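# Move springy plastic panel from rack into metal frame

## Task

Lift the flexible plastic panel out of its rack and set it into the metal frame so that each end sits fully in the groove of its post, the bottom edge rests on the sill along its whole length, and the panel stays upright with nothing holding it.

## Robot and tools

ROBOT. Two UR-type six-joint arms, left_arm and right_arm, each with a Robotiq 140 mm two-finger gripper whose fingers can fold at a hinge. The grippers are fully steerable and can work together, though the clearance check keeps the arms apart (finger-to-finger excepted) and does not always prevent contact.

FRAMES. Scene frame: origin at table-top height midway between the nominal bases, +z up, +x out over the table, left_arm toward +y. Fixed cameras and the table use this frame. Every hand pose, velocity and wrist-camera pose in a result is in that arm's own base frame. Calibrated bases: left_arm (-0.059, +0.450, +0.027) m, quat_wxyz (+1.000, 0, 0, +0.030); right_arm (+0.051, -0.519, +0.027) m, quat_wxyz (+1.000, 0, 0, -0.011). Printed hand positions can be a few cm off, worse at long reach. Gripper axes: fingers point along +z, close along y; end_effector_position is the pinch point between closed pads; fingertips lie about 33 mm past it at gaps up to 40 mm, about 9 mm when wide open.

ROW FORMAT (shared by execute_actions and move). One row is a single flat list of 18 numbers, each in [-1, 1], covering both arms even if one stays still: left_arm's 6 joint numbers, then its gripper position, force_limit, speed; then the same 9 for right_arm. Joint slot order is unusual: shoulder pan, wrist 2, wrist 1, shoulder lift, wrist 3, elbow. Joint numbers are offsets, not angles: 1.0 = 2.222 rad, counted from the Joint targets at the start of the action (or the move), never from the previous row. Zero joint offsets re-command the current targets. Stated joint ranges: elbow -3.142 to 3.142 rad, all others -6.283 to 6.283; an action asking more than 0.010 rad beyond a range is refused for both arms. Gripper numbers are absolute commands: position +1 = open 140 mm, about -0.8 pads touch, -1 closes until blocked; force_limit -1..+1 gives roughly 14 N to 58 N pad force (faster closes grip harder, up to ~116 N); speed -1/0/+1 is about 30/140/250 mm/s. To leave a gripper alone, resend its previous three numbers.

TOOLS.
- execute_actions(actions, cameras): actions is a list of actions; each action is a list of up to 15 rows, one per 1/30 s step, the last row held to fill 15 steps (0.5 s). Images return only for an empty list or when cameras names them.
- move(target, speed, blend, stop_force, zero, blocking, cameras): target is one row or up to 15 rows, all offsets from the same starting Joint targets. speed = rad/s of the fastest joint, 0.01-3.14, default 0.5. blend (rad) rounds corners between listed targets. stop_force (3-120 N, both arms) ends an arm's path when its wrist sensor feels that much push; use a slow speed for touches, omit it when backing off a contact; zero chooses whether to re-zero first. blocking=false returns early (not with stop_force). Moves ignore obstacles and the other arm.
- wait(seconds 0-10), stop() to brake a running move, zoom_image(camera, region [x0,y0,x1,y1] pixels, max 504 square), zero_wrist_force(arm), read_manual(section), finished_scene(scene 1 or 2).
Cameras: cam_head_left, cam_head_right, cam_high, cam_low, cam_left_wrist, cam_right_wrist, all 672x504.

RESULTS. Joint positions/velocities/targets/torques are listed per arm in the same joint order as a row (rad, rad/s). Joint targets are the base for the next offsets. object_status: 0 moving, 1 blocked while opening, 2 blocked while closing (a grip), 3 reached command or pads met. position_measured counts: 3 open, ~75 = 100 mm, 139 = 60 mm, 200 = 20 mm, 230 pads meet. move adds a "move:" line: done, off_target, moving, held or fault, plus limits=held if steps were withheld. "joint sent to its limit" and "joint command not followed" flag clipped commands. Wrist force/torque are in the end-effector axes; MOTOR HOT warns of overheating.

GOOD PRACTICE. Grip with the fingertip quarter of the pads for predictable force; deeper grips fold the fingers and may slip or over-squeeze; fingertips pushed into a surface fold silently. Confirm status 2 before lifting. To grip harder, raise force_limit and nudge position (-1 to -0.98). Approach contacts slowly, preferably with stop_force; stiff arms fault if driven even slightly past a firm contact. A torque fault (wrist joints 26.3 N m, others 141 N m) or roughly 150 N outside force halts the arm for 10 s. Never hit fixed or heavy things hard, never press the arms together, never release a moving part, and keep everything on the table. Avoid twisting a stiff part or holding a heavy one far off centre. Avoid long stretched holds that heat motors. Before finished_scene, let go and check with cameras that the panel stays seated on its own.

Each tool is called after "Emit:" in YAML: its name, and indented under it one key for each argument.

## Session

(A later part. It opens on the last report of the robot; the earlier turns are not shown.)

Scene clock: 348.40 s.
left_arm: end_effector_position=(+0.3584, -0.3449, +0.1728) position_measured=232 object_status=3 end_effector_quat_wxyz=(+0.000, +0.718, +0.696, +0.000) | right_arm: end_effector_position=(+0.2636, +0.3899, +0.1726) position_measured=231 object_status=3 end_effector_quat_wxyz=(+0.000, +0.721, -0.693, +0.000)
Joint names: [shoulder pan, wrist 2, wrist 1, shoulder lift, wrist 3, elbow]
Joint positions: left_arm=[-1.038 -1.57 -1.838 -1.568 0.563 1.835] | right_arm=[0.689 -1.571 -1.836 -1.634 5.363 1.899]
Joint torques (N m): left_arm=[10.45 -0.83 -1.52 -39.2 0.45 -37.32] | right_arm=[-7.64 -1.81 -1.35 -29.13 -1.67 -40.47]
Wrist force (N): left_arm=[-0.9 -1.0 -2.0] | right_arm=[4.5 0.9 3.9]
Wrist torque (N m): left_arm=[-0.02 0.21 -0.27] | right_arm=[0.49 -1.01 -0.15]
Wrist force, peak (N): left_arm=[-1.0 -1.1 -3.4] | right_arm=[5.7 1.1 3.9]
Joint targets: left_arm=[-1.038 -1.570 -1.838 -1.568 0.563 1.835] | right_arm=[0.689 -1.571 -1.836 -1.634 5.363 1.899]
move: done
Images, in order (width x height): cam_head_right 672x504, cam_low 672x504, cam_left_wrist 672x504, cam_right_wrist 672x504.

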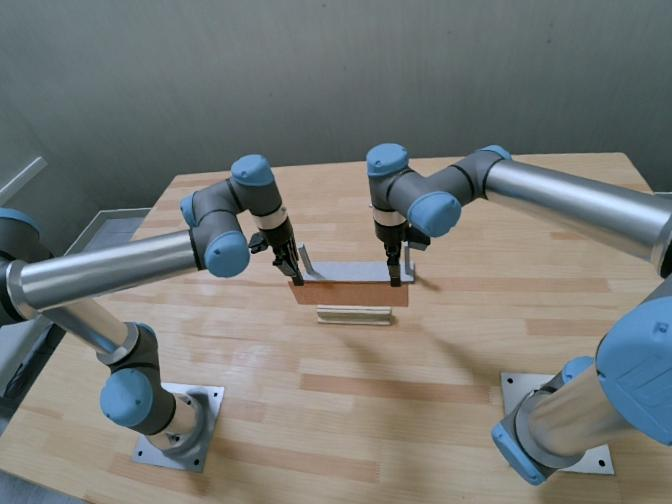

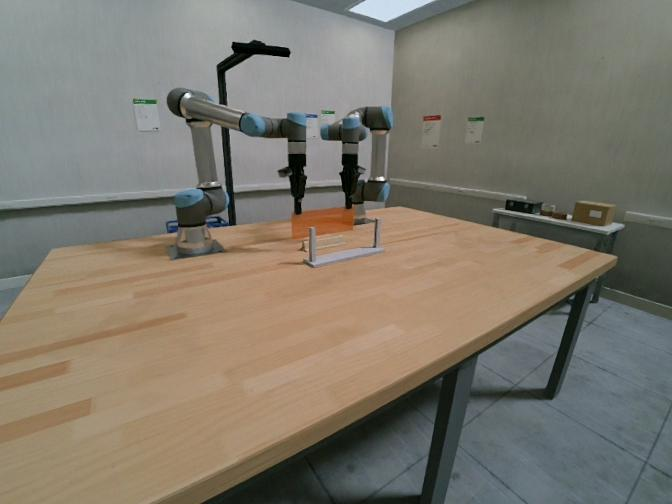

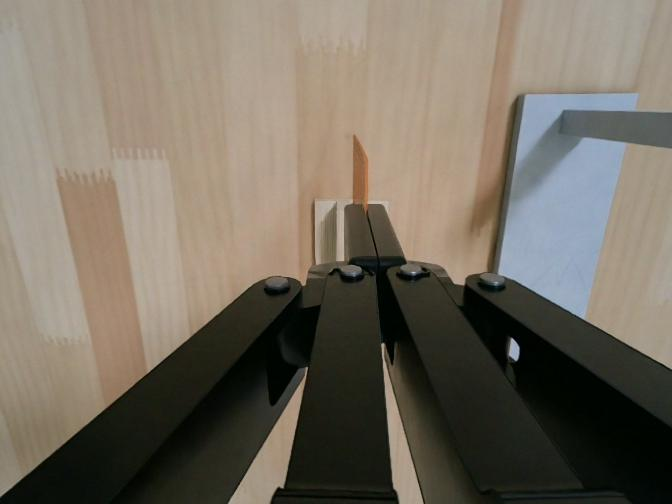

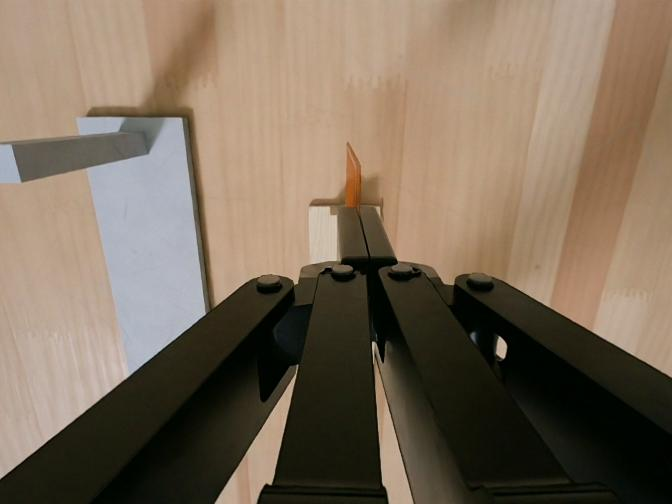

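Emit:
move:
  target: [-0.00014, 0, 0, 0.00019, 0.04487, -0.00019, -1, 0.6, -1, 0.00021, 0, -0.00002, 0.00024, -0.04480, -0.00023, -1, 0.6, -1]
  speed: 0.1
  cameras: ["cam_left_wrist", "cam_right_wrist", "cam_high"]

Emit:
zoom_image:
  camera: "cam_high"
  region: [330, 190, 470, 360]

Scene clock: 359.67 s.
left_arm: end_effector_position=(+0.3584, -0.3452, +0.1730) position_measured=232 object_status=3 end_effector_quat_wxyz=(+0.000, +0.751, +0.660, +0.000) | right_arm: end_effector_position=(+0.2636, +0.3901, +0.1727) position_measured=231 object_status=3 end_effector_quat_wxyz=(+0.000, +0.754, -0.657, +0.000)
Joint names: [shoulder pan, wrist 2, wrist 1, shoulder lift, wrist 3, elbow]
Joint positions: left_arm=[-1.038 -1.57 -1.838 -1.568 0.663 1.835] | right_arm=[0.69 -1.571 -1.836 -1.633 5.264 1.898]
Joint torques (N m): left_arm=[-7.27 -0.82 -1.87 -15.42 1.5 -37.38] | right_arm=[12.04 -1.7 -4.37 -14.81 -1.67 -39.12]
Wrist force (N): left_arm=[-1.0 -0.6 -2.1] | right_arm=[4.4 0.8 4.0]
Wrist torque (N m): left_arm=[0.05 0.22 -0.33] | right_arm=[0.45 -0.98 -0.12]
Wrist force, peak (N): left_arm=[-1.0 -1.1 -2.3] | right_arm=[4.7 0.8 4.2]
Joint targets: left_arm=[-1.038 -1.570 -1.838 -1.568 0.663 1.835] | right_arm=[0.690 -1.571 -1.836 -1.633 5.264 1.898]
move: done
Images, in order (width x height): cam_high 672x504, cam_left_wrist 672x504, cam_right_wrist 672x504.

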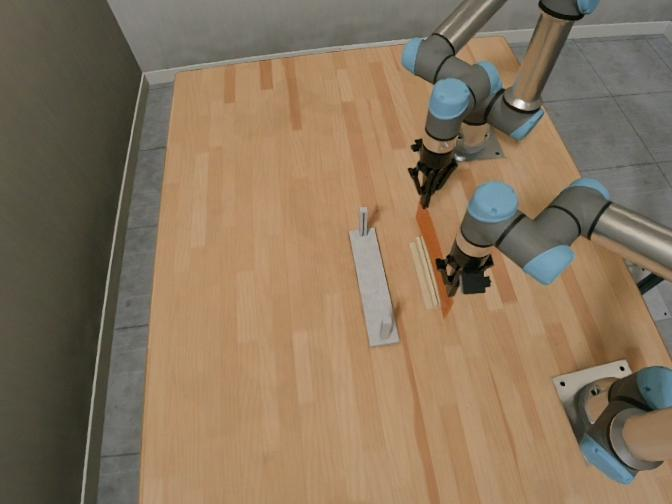

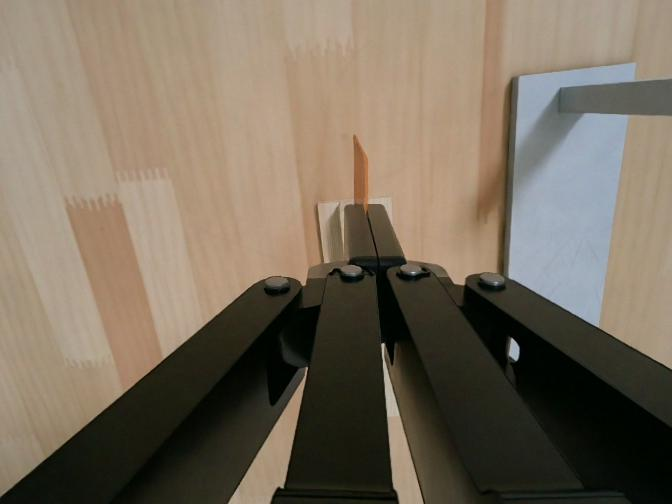

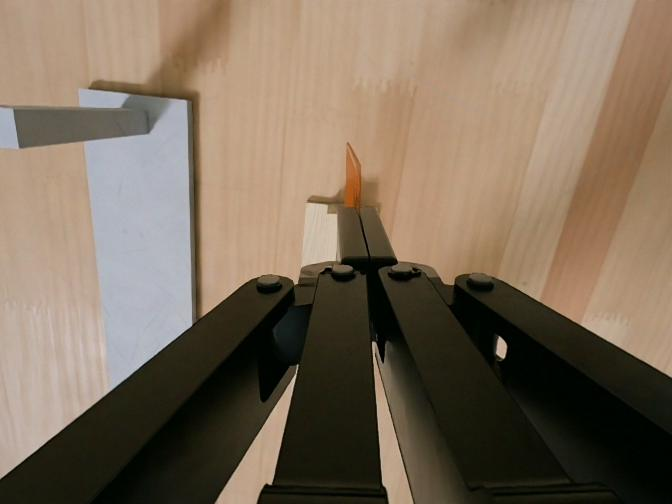

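Scaled by 2.965 from the camera's 672x504 image, which has a finer 960x720 frame.

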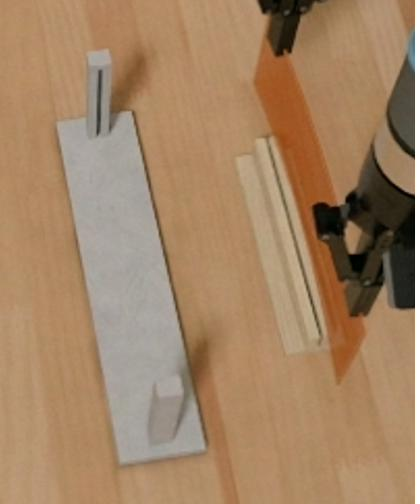

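Emit:
move:
  target:
    - [0.03786, 0, 0.00217, 0.04034, 0.10536, -0.04251, -1, 0.6, -1, -0.02478, 0, -0.00087, 0.03800, -0.09229, -0.03712, -1, 0.6, -1]
    - [0.07005, 0, 0.00886, 0.08311, 0.21856, -0.09197, -1, 0.6, -1, -0.04448, 0, 0.00224, 0.07907, -0.19299, -0.08131, -1, 0.6, -1]
  speed: 0.16
  blend: [0.04, 0]
  cameras: ["cam_left_wrist", "cam_right_wrist", "cam_high", "cam_low", "cam_head_right"]

Emit:
zoom_image:
  camera: "cam_high"
  region: [330, 190, 470, 360]

Emit:
zoom_image:
  camera: "cam_left_wrist"
  region: [330, 20, 672, 260]

Emit:
zoom_image:
  camera: "cam_right_wrist"
  region: [0, 20, 400, 260]

Scene clock: 392.37 s.
left_arm: end_effector_position=(+0.4583, -0.3472, +0.1730) position_measured=232 object_status=3 end_effector_quat_wxyz=(+0.000, +0.850, +0.527, +0.000) | right_arm: end_effector_position=(+0.3630, +0.4040, +0.1727) position_measured=231 object_status=3 end_effector_quat_wxyz=(+0.000, +0.852, -0.524, +0.000)
Joint names: [shoulder pan, wrist 2, wrist 1, shoulder lift, wrist 3, elbow]
Joint positions: left_arm=[-0.882 -1.57 -1.818 -1.383 1.148 1.63] | right_arm=[0.591 -1.571 -1.831 -1.458 4.835 1.718]
Joint torques (N m): left_arm=[11.57 -0.72 -1.7 -24.42 1.73 -37.18] | right_arm=[-8.57 2.3 -1.81 -23.15 -2.32 -39.19]
Wrist force (N): left_arm=[0.0 -1.6 -2.0] | right_arm=[5.1 1.3 4.0]
Wrist torque (N m): left_arm=[-0.07 0.27 -0.47] | right_arm=[0.39 -0.87 0.05]
Wrist force, peak (N): left_arm=[4.9 -1.9 -2.2] | right_arm=[9.0 1.3 4.1]
Joint targets: left_arm=[-0.882 -1.570 -1.818 -1.383 1.149 1.630] | right_arm=[0.591 -1.571 -1.831 -1.458 4.835 1.718]
move: done
Images, in order (width x height): cam_head_right 672x504, cam_high 672x504, cam_low 672x504, cam_left_wrist 672x504, cam_right_wrist 672x504.

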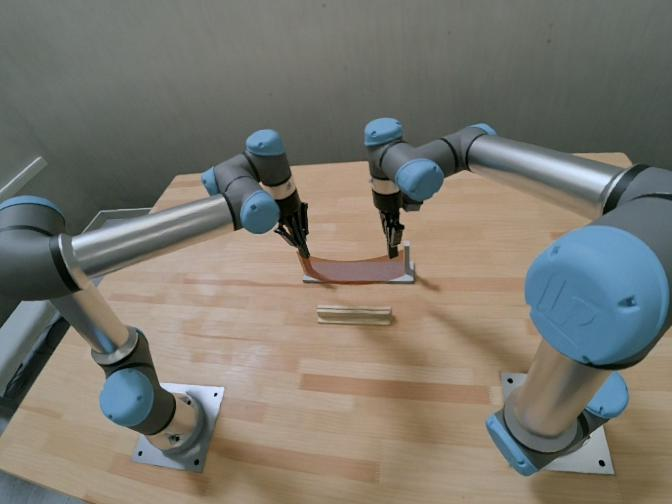

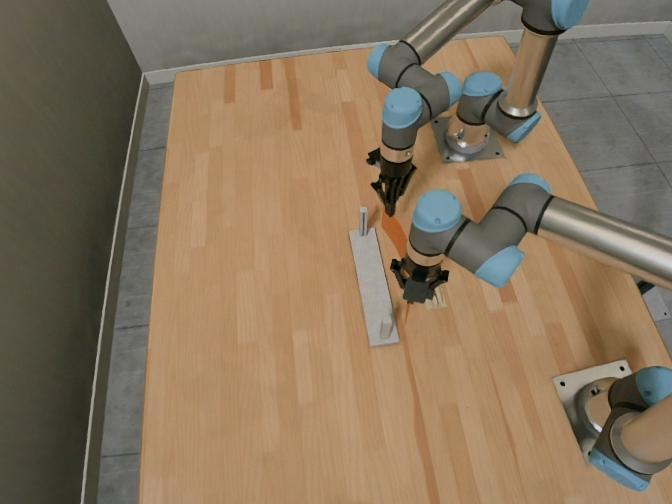

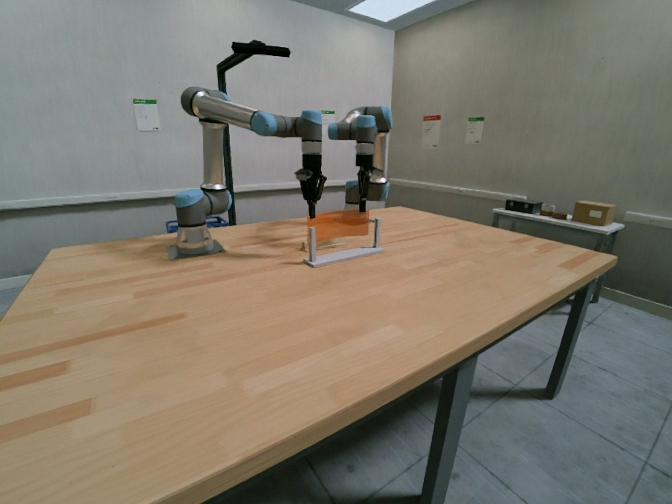

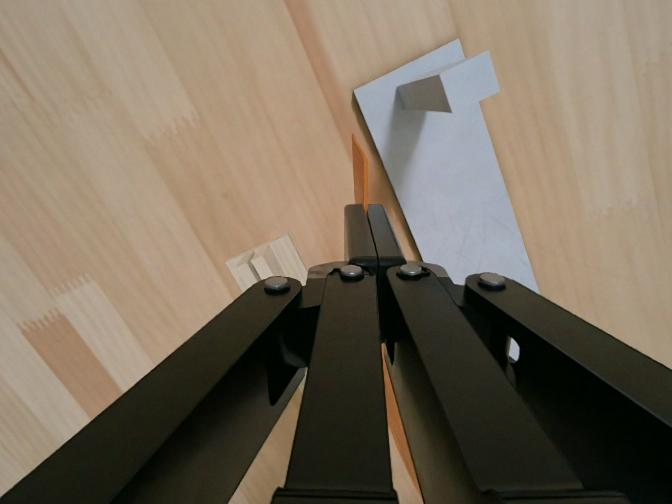

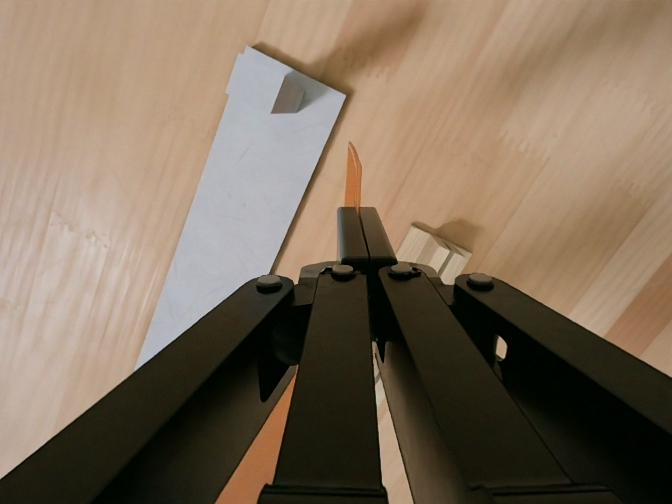

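Scaled by 2.965 from the camera's 672x504 image, which has a finer 960x720 frame.

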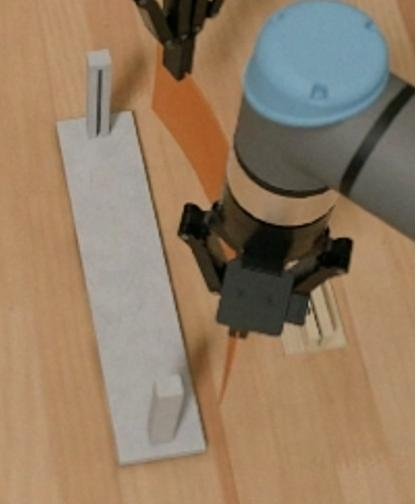

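Scaled by 1.474 from the camera's 672x504 image, which has a finer 960x720 frame.

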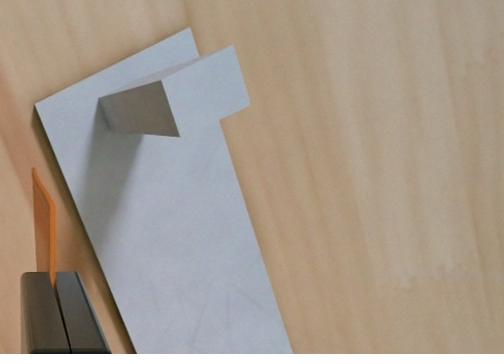

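Scaled by 1.260 from the camera's 672x504 image, which has a finer 960x720 frame.

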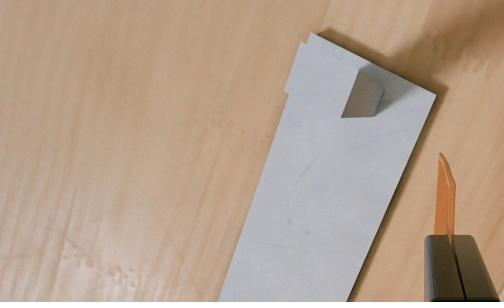

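Emit:
zoom_image:
  camera: "cam_left_wrist"
  region: [340, 30, 520, 230]

Emit:
zoom_image:
  camera: "cam_right_wrist"
  region: [200, 30, 380, 230]

Scaled by 2.520 from the camera's 672x504 image, which has a finer 960x720 frame.

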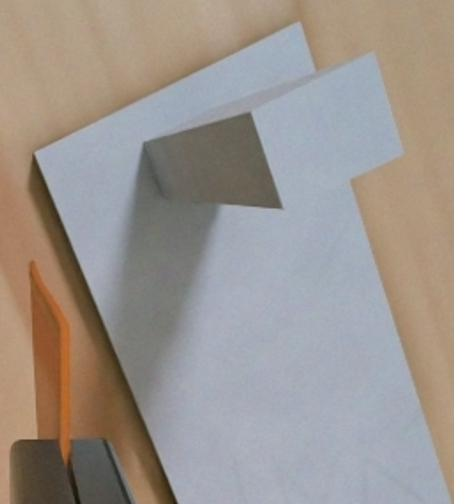

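Scaled by 2.520 from the camera's 672x504 image, which has a finer 960x720 frame.

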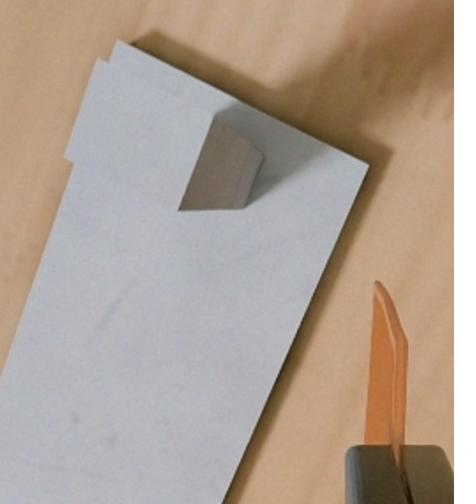

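Emit:
zoom_image:
  camera: "cam_low"
  region: [290, 190, 400, 275]

Emit:
zoom_image:
  camera: "cam_head_right"
  region: [280, 220, 430, 335]

Scaled by 4.582 from the camera's 672x504 image, which has a finer 960x720 frame.

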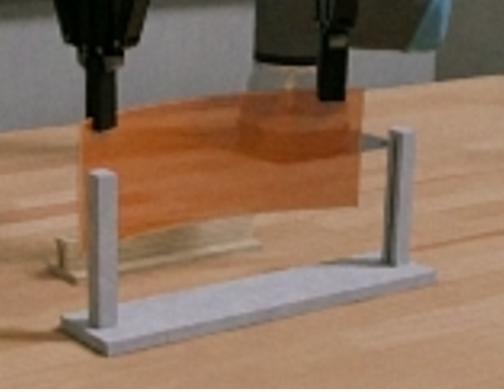

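Scaled by 3.360 from the camera's 672x504 image, which has a finer 960x720 frame.

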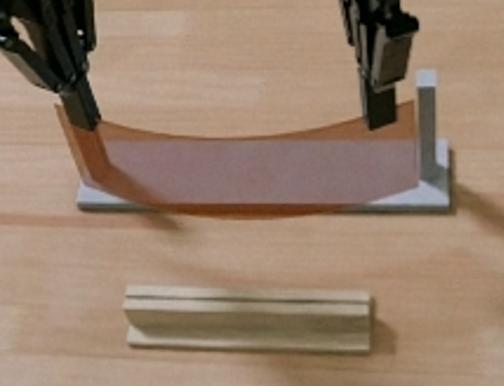

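Emit:
move:
  target: [-0.0019, 0, 0.00047, 0.00222, 0.02961, -0.00269, -1, 0.6, -1, 0, 0, 0, 0, -0.0315, 0, -1, 0.6, -1]
  speed: 0.1
  cameras: ["cam_left_wrist", "cam_right_wrist"]

Emit:
zoom_image:
  camera: "cam_left_wrist"
  region: [340, 30, 520, 230]

Emit:
zoom_image:
  camera: "cam_right_wrist"
  region: [200, 30, 380, 230]

Scene clock: 448.07 s.
left_arm: end_effector_position=(+0.4583, -0.3508, +0.1730) position_measured=232 object_status=3 end_effector_quat_wxyz=(+0.000, +0.868, +0.497, +0.000) | right_arm: end_effector_position=(+0.3631, +0.4040, +0.1727) position_measured=231 object_status=3 end_effector_quat_wxyz=(+0.000, +0.870, -0.494, +0.000)
Joint names: [shoulder pan, wrist 2, wrist 1, shoulder lift, wrist 3, elbow]
Joint positions: left_arm=[-0.887 -1.57 -1.817 -1.378 1.214 1.624] | right_arm=[0.591 -1.571 -1.831 -1.458 4.765 1.718]
Joint torques (N m): left_arm=[-8.36 -0.81 -1.95 -24.24 1.45 -37.1] | right_arm=[-8.09 -0.99 -2.2 -23.07 -2.43 -40.14]
Wrist force (N): left_arm=[1.3 -2.5 -2.4] | right_arm=[5.6 1.9 3.7]
Wrist torque (N m): left_arm=[-0.10 0.20 -0.50] | right_arm=[0.38 -0.80 0.06]
Wrist force, peak (N): left_arm=[1.3 -2.5 -2.4] | right_arm=[6.1 1.7 3.9]
Joint targets: left_arm=[-0.887 -1.570 -1.817 -1.378 1.214 1.624] | right_arm=[0.591 -1.571 -1.831 -1.458 4.765 1.718]
move: done
Images, in order (width x height): cam_left_wrist 672x504, cam_right_wrist 672x504.

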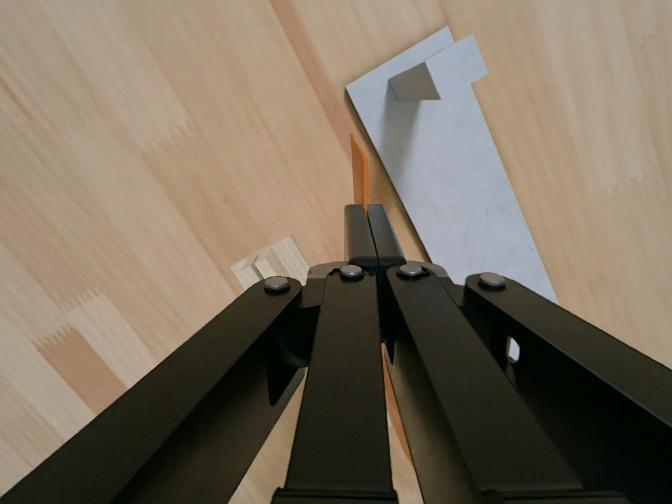

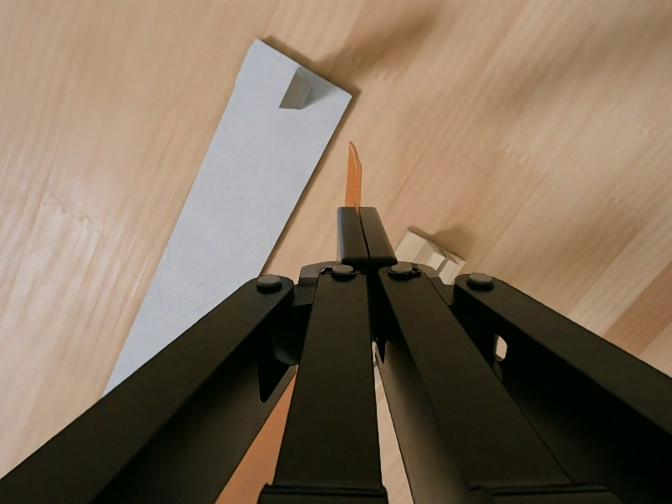

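Scaled by 2.520 from the camera's 672x504 image, which has a finer 960x720 frame.

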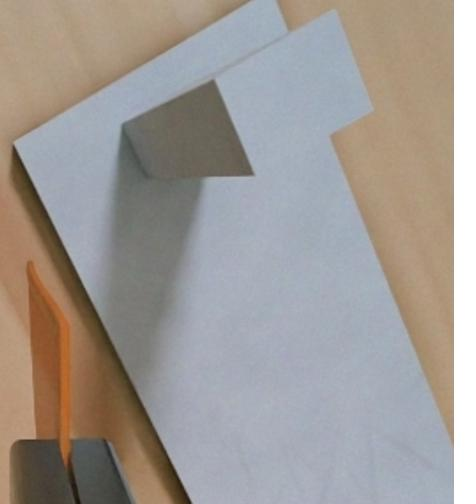

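Scaled by 2.520 from the camera's 672x504 image, which has a finer 960x720 frame.

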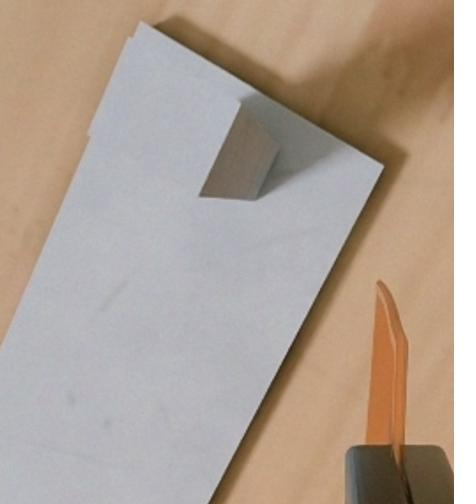

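Emit:
move:
  target: [0.01481, 0, 0.00524, 0.02184, 0.01481, -0.02708, -1, 0.6, -1, -0.0111, 0, 0.00291, 0.01935, -0.0111, -0.02226, -1, 0.6, -1]
  speed: 0.06
  cameras: ["cam_left_wrist", "cam_right_wrist"]

Emit:
zoom_image:
  camera: "cam_left_wrist"
  region: [330, 40, 490, 220]

Emit:
zoom_image:
  camera: "cam_right_wrist"
  region: [220, 40, 380, 220]

Scene clock: 477.63 s.
left_arm: end_effector_position=(+0.4834, -0.3515, +0.1730) position_measured=232 object_status=3 end_effector_quat_wxyz=(+0.000, +0.868, +0.497, +0.000) | right_arm: end_effector_position=(+0.3887, +0.4050, +0.1727) position_measured=231 object_status=3 end_effector_quat_wxyz=(+0.000, +0.870, -0.494, +0.000)
Joint names: [shoulder pan, wrist 2, wrist 1, shoulder lift, wrist 3, elbow]
Joint positions: left_arm=[-0.854 -1.57 -1.806 -1.33 1.247 1.565] | right_arm=[0.566 -1.571 -1.824 -1.415 4.74 1.669]
Joint torques (N m): left_arm=[9.49 -0.79 -1.8 -26.64 1.71 -37.63] | right_arm=[-8.64 -1 -2.03 -23.38 -1.82 -39.76]
Wrist force (N): left_arm=[0.5 -2.3 -1.9] | right_arm=[5.3 1.5 3.8]
Wrist torque (N m): left_arm=[-0.12 0.29 -0.53] | right_arm=[0.35 -0.79 0.05]
Wrist force, peak (N): left_arm=[1.4 -2.8 -2.7] | right_arm=[6.2 1.6 4.3]
Joint targets: left_arm=[-0.854 -1.570 -1.806 -1.330 1.247 1.564] | right_arm=[0.566 -1.571 -1.824 -1.415 4.740 1.668]
move: done
Images, in order (width x height): cam_left_wrist 672x504, cam_right_wrist 672x504.

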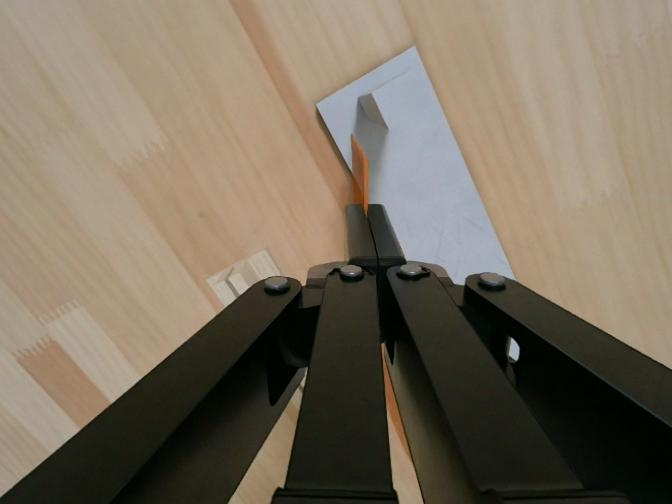

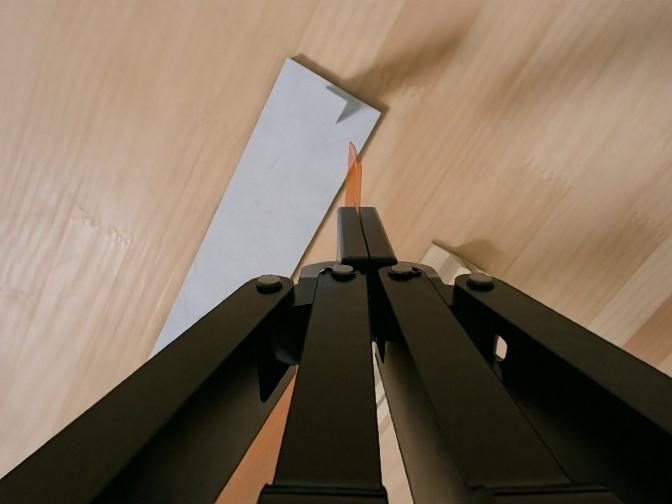

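Scaled by 2.800 from the camera's 672x504 image, which has a finer 960x720 frame.

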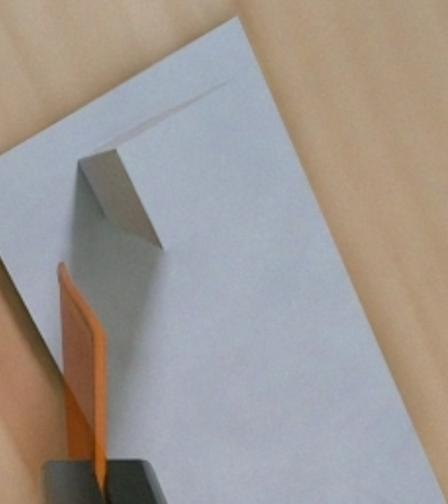

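Scaled by 2.800 from the camera's 672x504 image, which has a finer 960x720 frame.

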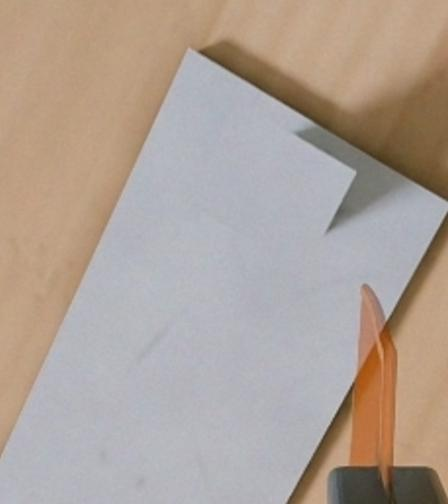

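Emit:
move:
  target: [0.01385, 0, 0.0065, 0.02223, 0.01385, -0.02873, -1, 0.6, -1, -0.0103, 0, 0.00393, 0.01985, -0.0103, -0.02378, -1, 0.6, -1]
  speed: 0.045
  stop_force: 6
  cameras: ["cam_left_wrist", "cam_right_wrist", "cam_high", "cam_low", "cam_head_right"]

Emit:
zoom_image:
  camera: "cam_left_wrist"
  region: [280, 80, 440, 260]

Emit:
zoom_image:
  camera: "cam_right_wrist"
  region: [260, 80, 420, 260]

Emit:
zoom_image:
  camera: "cam_low"
  region: [290, 190, 400, 275]

Emit:
zoom_image:
  camera: "cam_high"
  region: [330, 190, 450, 360]

Scene clock: 489.03 s.
left_arm: end_effector_position=(+0.5088, -0.3523, +0.1730) position_measured=232 object_status=3 end_effector_quat_wxyz=(+0.000, +0.868, +0.497, +0.000) | right_arm: end_effector_position=(+0.4145, +0.4060, +0.1727) position_measured=231 object_status=3 end_effector_quat_wxyz=(+0.000, +0.870, -0.494, +0.000)
Joint names: [shoulder pan, wrist 2, wrist 1, shoulder lift, wrist 3, elbow]
Joint positions: left_arm=[-0.823 -1.57 -1.791 -1.28 1.278 1.5] | right_arm=[0.543 -1.571 -1.815 -1.37 4.717 1.615]
Joint torques (N m): left_arm=[10.75 -0.68 -1.73 -28.81 1.52 -37.38] | right_arm=[-9.43 2.48 -1.81 -26.99 -1.99 -39.39]
Wrist force (N): left_arm=[0.0 -1.9 -2.1] | right_arm=[4.9 1.2 3.8]
Wrist torque (N m): left_arm=[-0.12 0.29 -0.53] | right_arm=[0.36 -0.81 0.05]
Wrist force, peak (N): left_arm=[-3.3 -2.7 -2.1] | right_arm=[5.7 1.4 4.3]
Joint targets: left_arm=[-0.823 -1.570 -1.791 -1.280 1.278 1.500] | right_arm=[0.543 -1.571 -1.815 -1.370 4.717 1.615]
move: done
Images, in order (width x height): cam_head_right 672x504, cam_high 672x504, cam_low 672x504, cam_left_wrist 672x504, cam_right_wrist 672x504.

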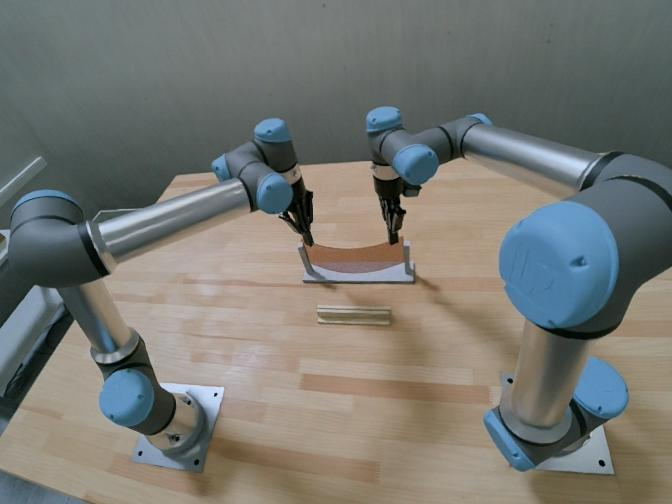

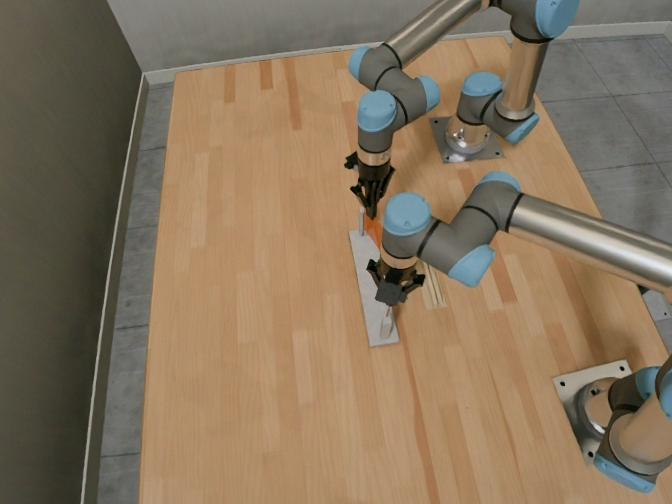

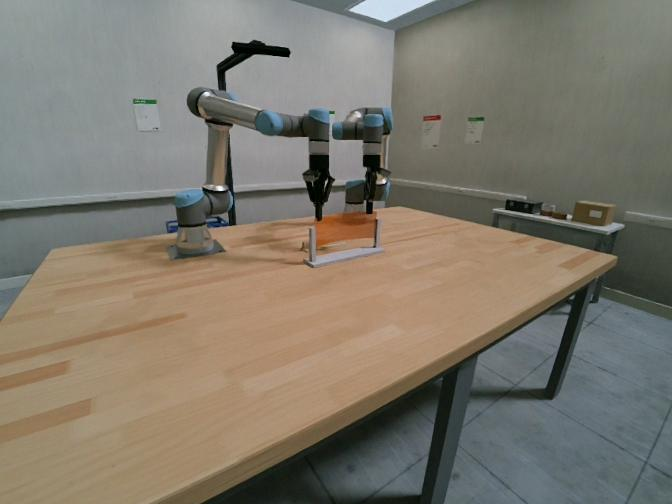

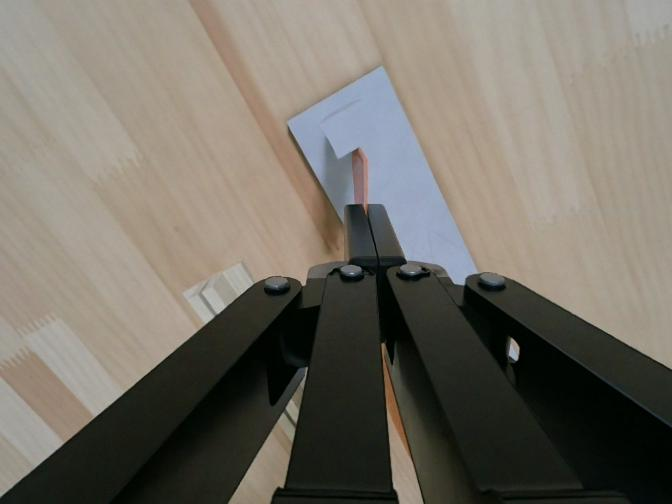

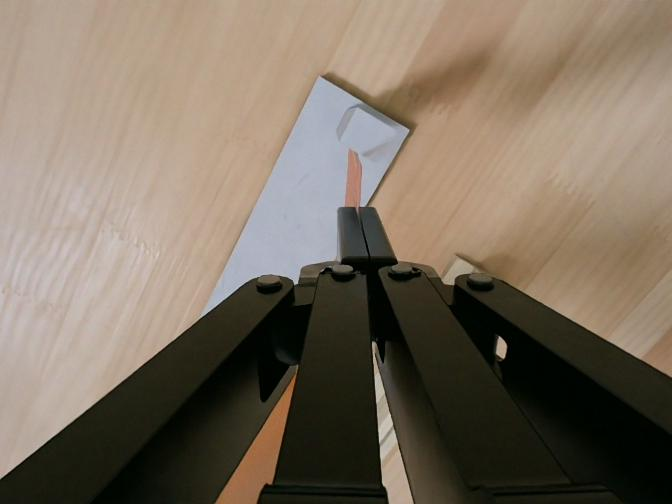

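Scaled by 2.800 from the camera's 672x504 image, which has a finer 960x720 frame.

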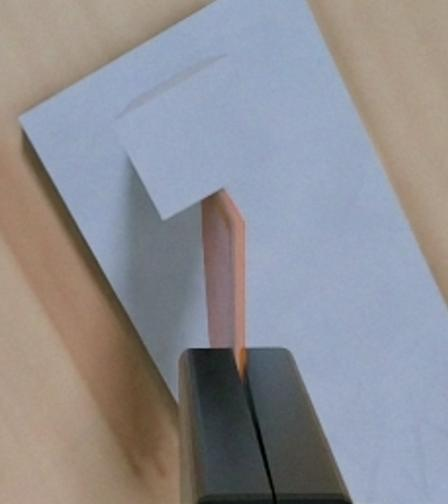

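Scaled by 2.800 from the camera's 672x504 image, which has a finer 960x720 frame.

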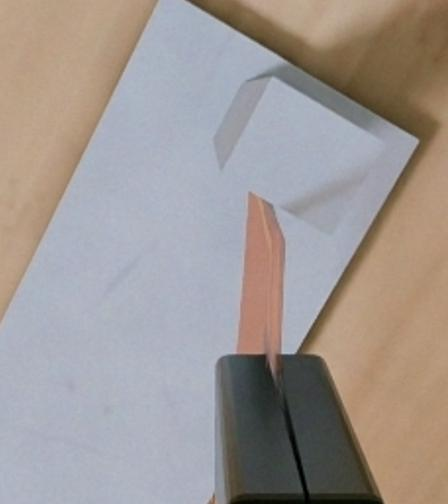

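Scaled by 4.582 from the camera's 672x504 image, which has a finer 960x720 frame.

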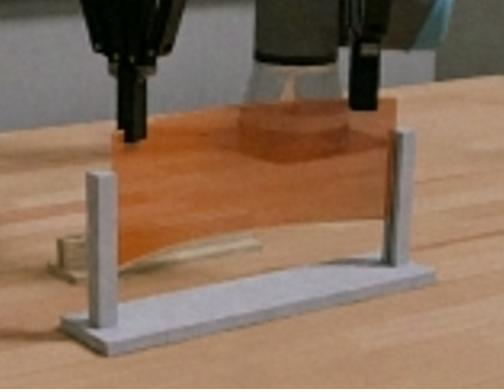

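Scaled by 2.965 from the camera's 672x504 image, which has a finer 960x720 frame.

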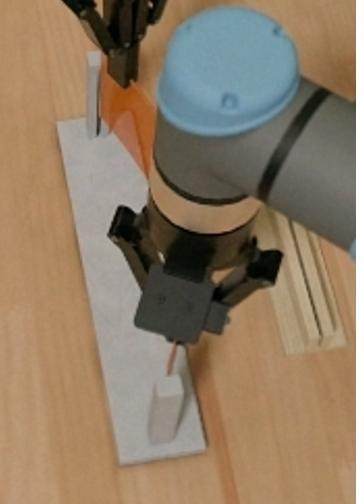

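Emit:
zoom_image:
  camera: "cam_high"
  region: [350, 195, 400, 245]

Emit:
zoom_image:
  camera: "cam_high"
  region: [360, 290, 410, 350]

Emit:
zoom_image:
  camera: "cam_head_right"
  region: [290, 225, 430, 295]

Scaled by 10.080 from the camera's 672x504 image, which has a finer 960x720 frame.

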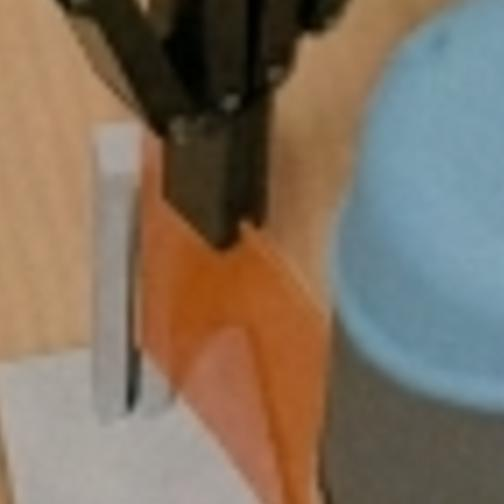

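Scaled by 8.400 from the camera's 672x504 image, which has a finer 960x720 frame.

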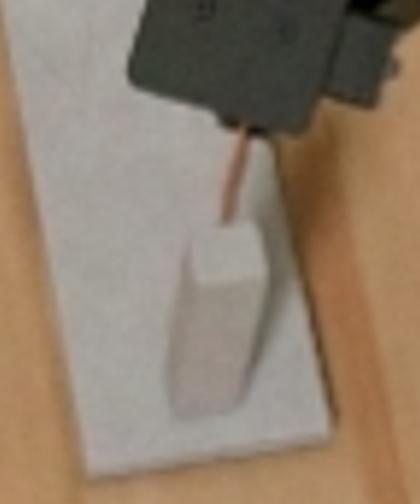

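Scaled by 3.600 from the camera's 672x504 image, which has a finer 960x720 frame.

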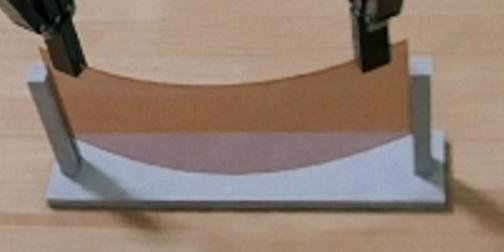

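Emit:
move:
  target:
    - [0, 0, -0.02198, 0.00513, 0, 0.01685, -1, 0.6, -1, 0, 0, -0.02251, 0.00565, 0, 0.01686, -1, 0.6, -1]
    - [0, 0, -0.04385, 0.01125, 0, 0.0326, -1, 0.6, -1, 0, 0, -0.04502, 0.01233, 0, 0.03269, -1, 0.6, -1]
  speed: 0.05
  blend: [0.02, 0]
  stop_force: 5
  cameras: ["cam_left_wrist", "cam_right_wrist", "cam_low"]

Emit:
zoom_image:
  camera: "cam_left_wrist"
  region: [300, 90, 400, 230]

Emit:
zoom_image:
  camera: "cam_right_wrist"
  region: [300, 90, 400, 230]

Emit:
zoom_image:
  camera: "cam_low"
  region: [290, 190, 400, 275]

Scene clock: 512.63 s.
left_arm: end_effector_position=(+0.5088, -0.3523, +0.1330) position_measured=232 object_status=3 end_effector_quat_wxyz=(+0.000, +0.868, +0.497, +0.000) | right_arm: end_effector_position=(+0.4145, +0.4060, +0.1327) position_measured=231 object_status=3 end_effector_quat_wxyz=(+0.000, +0.870, -0.494, +0.000)
Joint names: [shoulder pan, wrist 2, wrist 1, shoulder lift, wrist 3, elbow]
Joint positions: left_arm=[-0.823 -1.57 -1.889 -1.255 1.278 1.573] | right_arm=[0.543 -1.571 -1.915 -1.343 4.717 1.688]
Joint torques (N m): left_arm=[6.2 -0.72 -4.31 -29.1 1.47 -13.21] | right_arm=[-5.98 2.4 -5.24 -28.34 -1.96 -12.99]
Wrist force (N): left_arm=[0.1 -1.9 -1.8] | right_arm=[5.0 1.2 3.9]
Wrist torque (N m): left_arm=[-0.14 0.25 -0.53] | right_arm=[0.37 -0.87 0.06]
Wrist force, peak (N): left_arm=[0.2 -2.3 -2.2] | right_arm=[5.5 1.2 4.1]
Joint targets: left_arm=[-0.823 -1.570 -1.889 -1.255 1.278 1.573] | right_arm=[0.543 -1.571 -1.915 -1.343 4.717 1.688]
move: done
Images, in order (width x height): cam_low 672x504, cam_left_wrist 672x504, cam_right_wrist 672x504.

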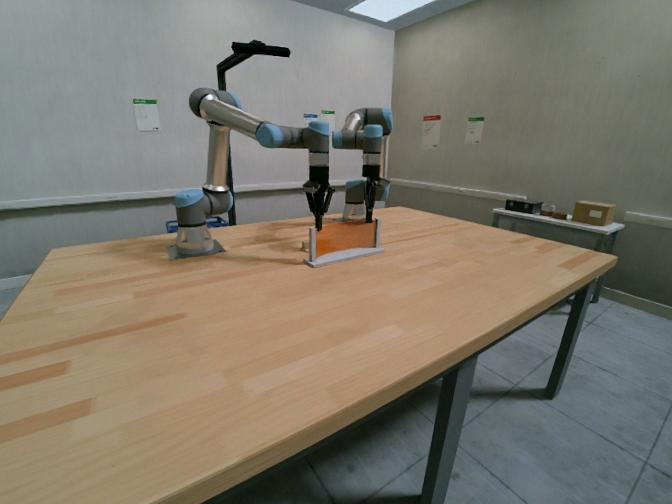

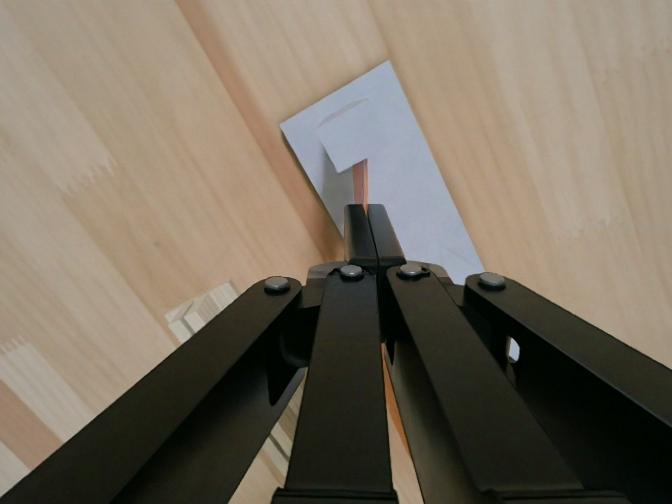

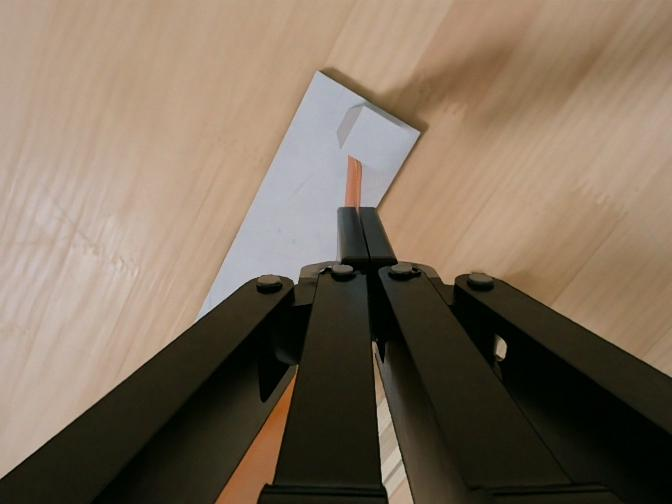

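Scaled by 3.600 from the camera's 672x504 image, which has a finer 960x720 frame.

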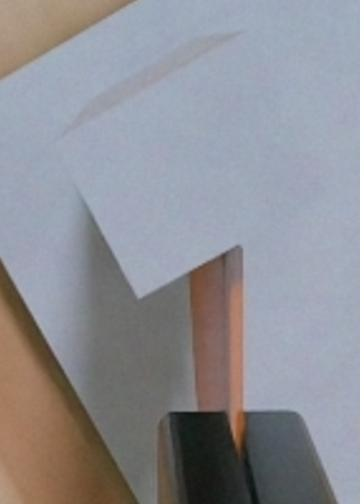

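Scaled by 3.600 from the camera's 672x504 image, which has a finer 960x720 frame.

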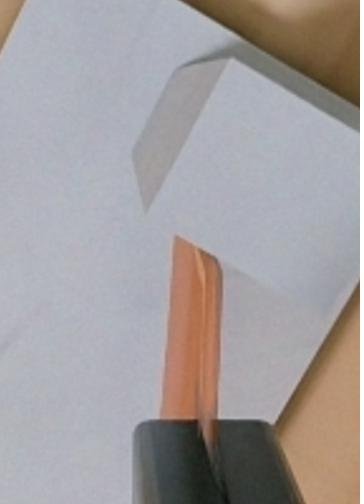

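Scaled by 4.582 from the camera's 672x504 image, which has a finer 960x720 frame.

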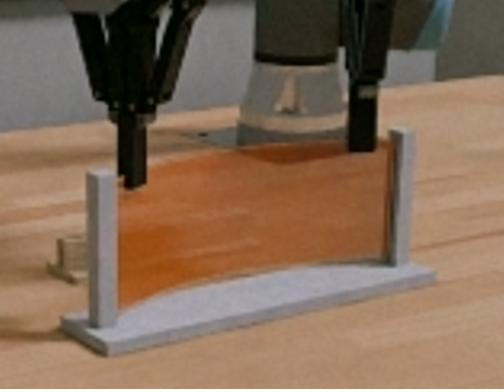

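Emit:
move:
  target: [0, 0, -0.01525, 0.00486, 0, 0.01038, -1, 0.6, -1, 0, 0, -0.01576, 0.00529, 0, 0.01047, -1, 0.6, -1]
  speed: 0.02
  stop_force: 4
  cameras: ["cam_low", "cam_left_wrist", "cam_right_wrist"]

Emit:
zoom_image:
  camera: "cam_low"
  region: [290, 190, 400, 275]

Scene clock: 538.43 s.
left_arm: end_effector_position=(+0.5088, -0.3523, +0.1271) position_measured=232 object_status=3 end_effector_quat_wxyz=(+0.000, +0.868, +0.497, +0.000) | right_arm: end_effector_position=(+0.4145, +0.4060, +0.1270) position_measured=231 object_status=3 end_effector_quat_wxyz=(+0.000, +0.870, -0.494, +0.000)
Joint names: [shoulder pan, wrist 2, wrist 1, shoulder lift, wrist 3, elbow]
Joint positions: left_arm=[-0.823 -1.57 -1.903 -1.251 1.278 1.582] | right_arm=[0.543 -1.571 -1.93 -1.338 4.717 1.698]
Joint torques (N m): left_arm=[2.45 -0.67 -1.49 -50.75 1.69 -34.46] | right_arm=[-3.68 1.82 -1.56 -38.87 -1.99 -36.46]
Wrist force (N): left_arm=[2.0 -2.0 -5.8] | right_arm=[6.6 1.4 -0.2]
Wrist torque (N m): left_arm=[-0.09 0.16 -0.53] | right_arm=[0.34 -0.90 0.05]
Wrist force, peak (N): left_arm=[2.2 -2.4 -8.8] | right_arm=[6.8 1.6 -3.3]
Joint targets: left_arm=[-0.823 -1.570 -1.903 -1.251 1.278 1.582] | right_arm=[0.543 -1.571 -1.930 -1.338 4.717 1.698]
move: contact (left_arm, right_arm); left_arm: the wrist 1 is farthest, 0.020 rad from its target; right_arm: the wrist 1 is farthest, 0.020 rad from its target
Images, in order (width x height): cam_low 672x504, cam_left_wrist 672x504, cam_right_wrist 672x504.

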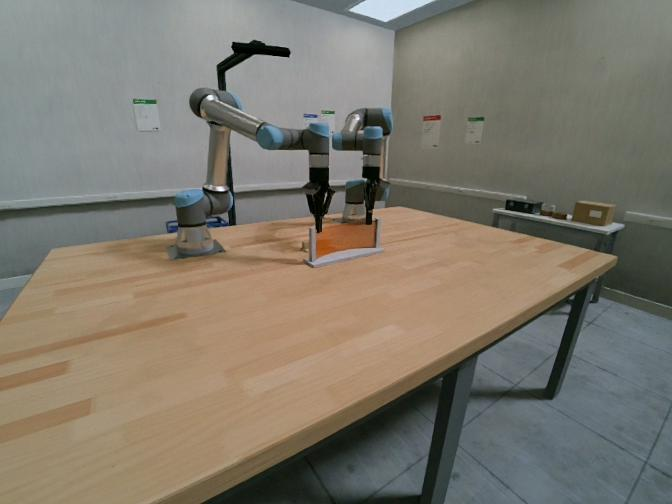

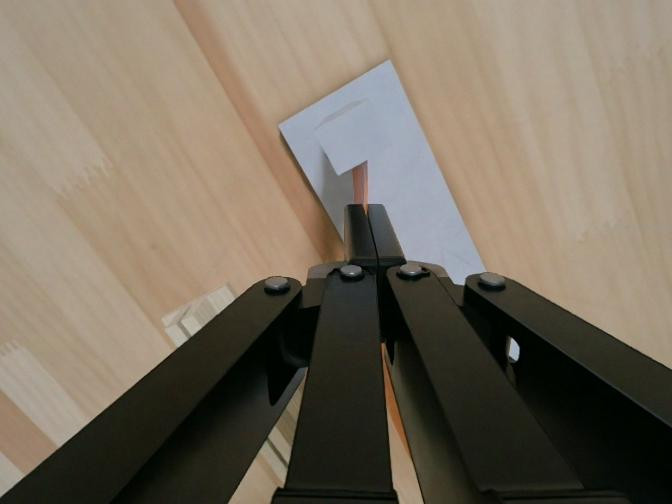

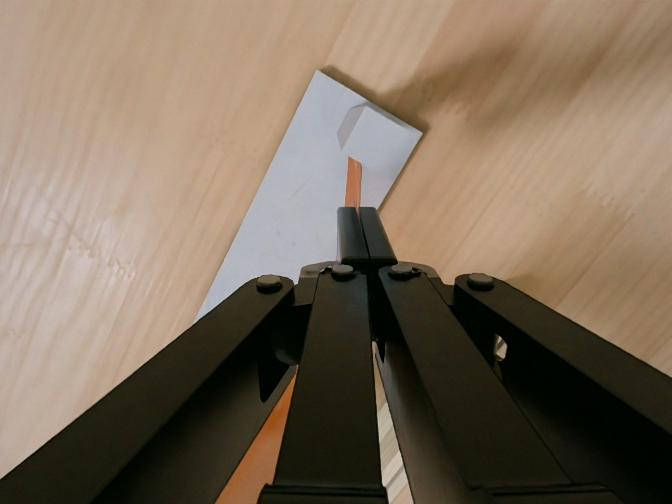

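Scaled by 4.582 from the camera's 672x504 image, which has a finer 960x720 frame.

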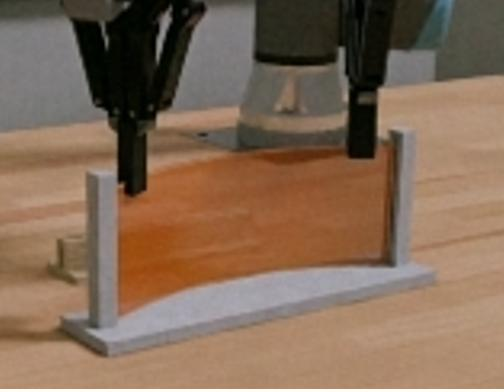

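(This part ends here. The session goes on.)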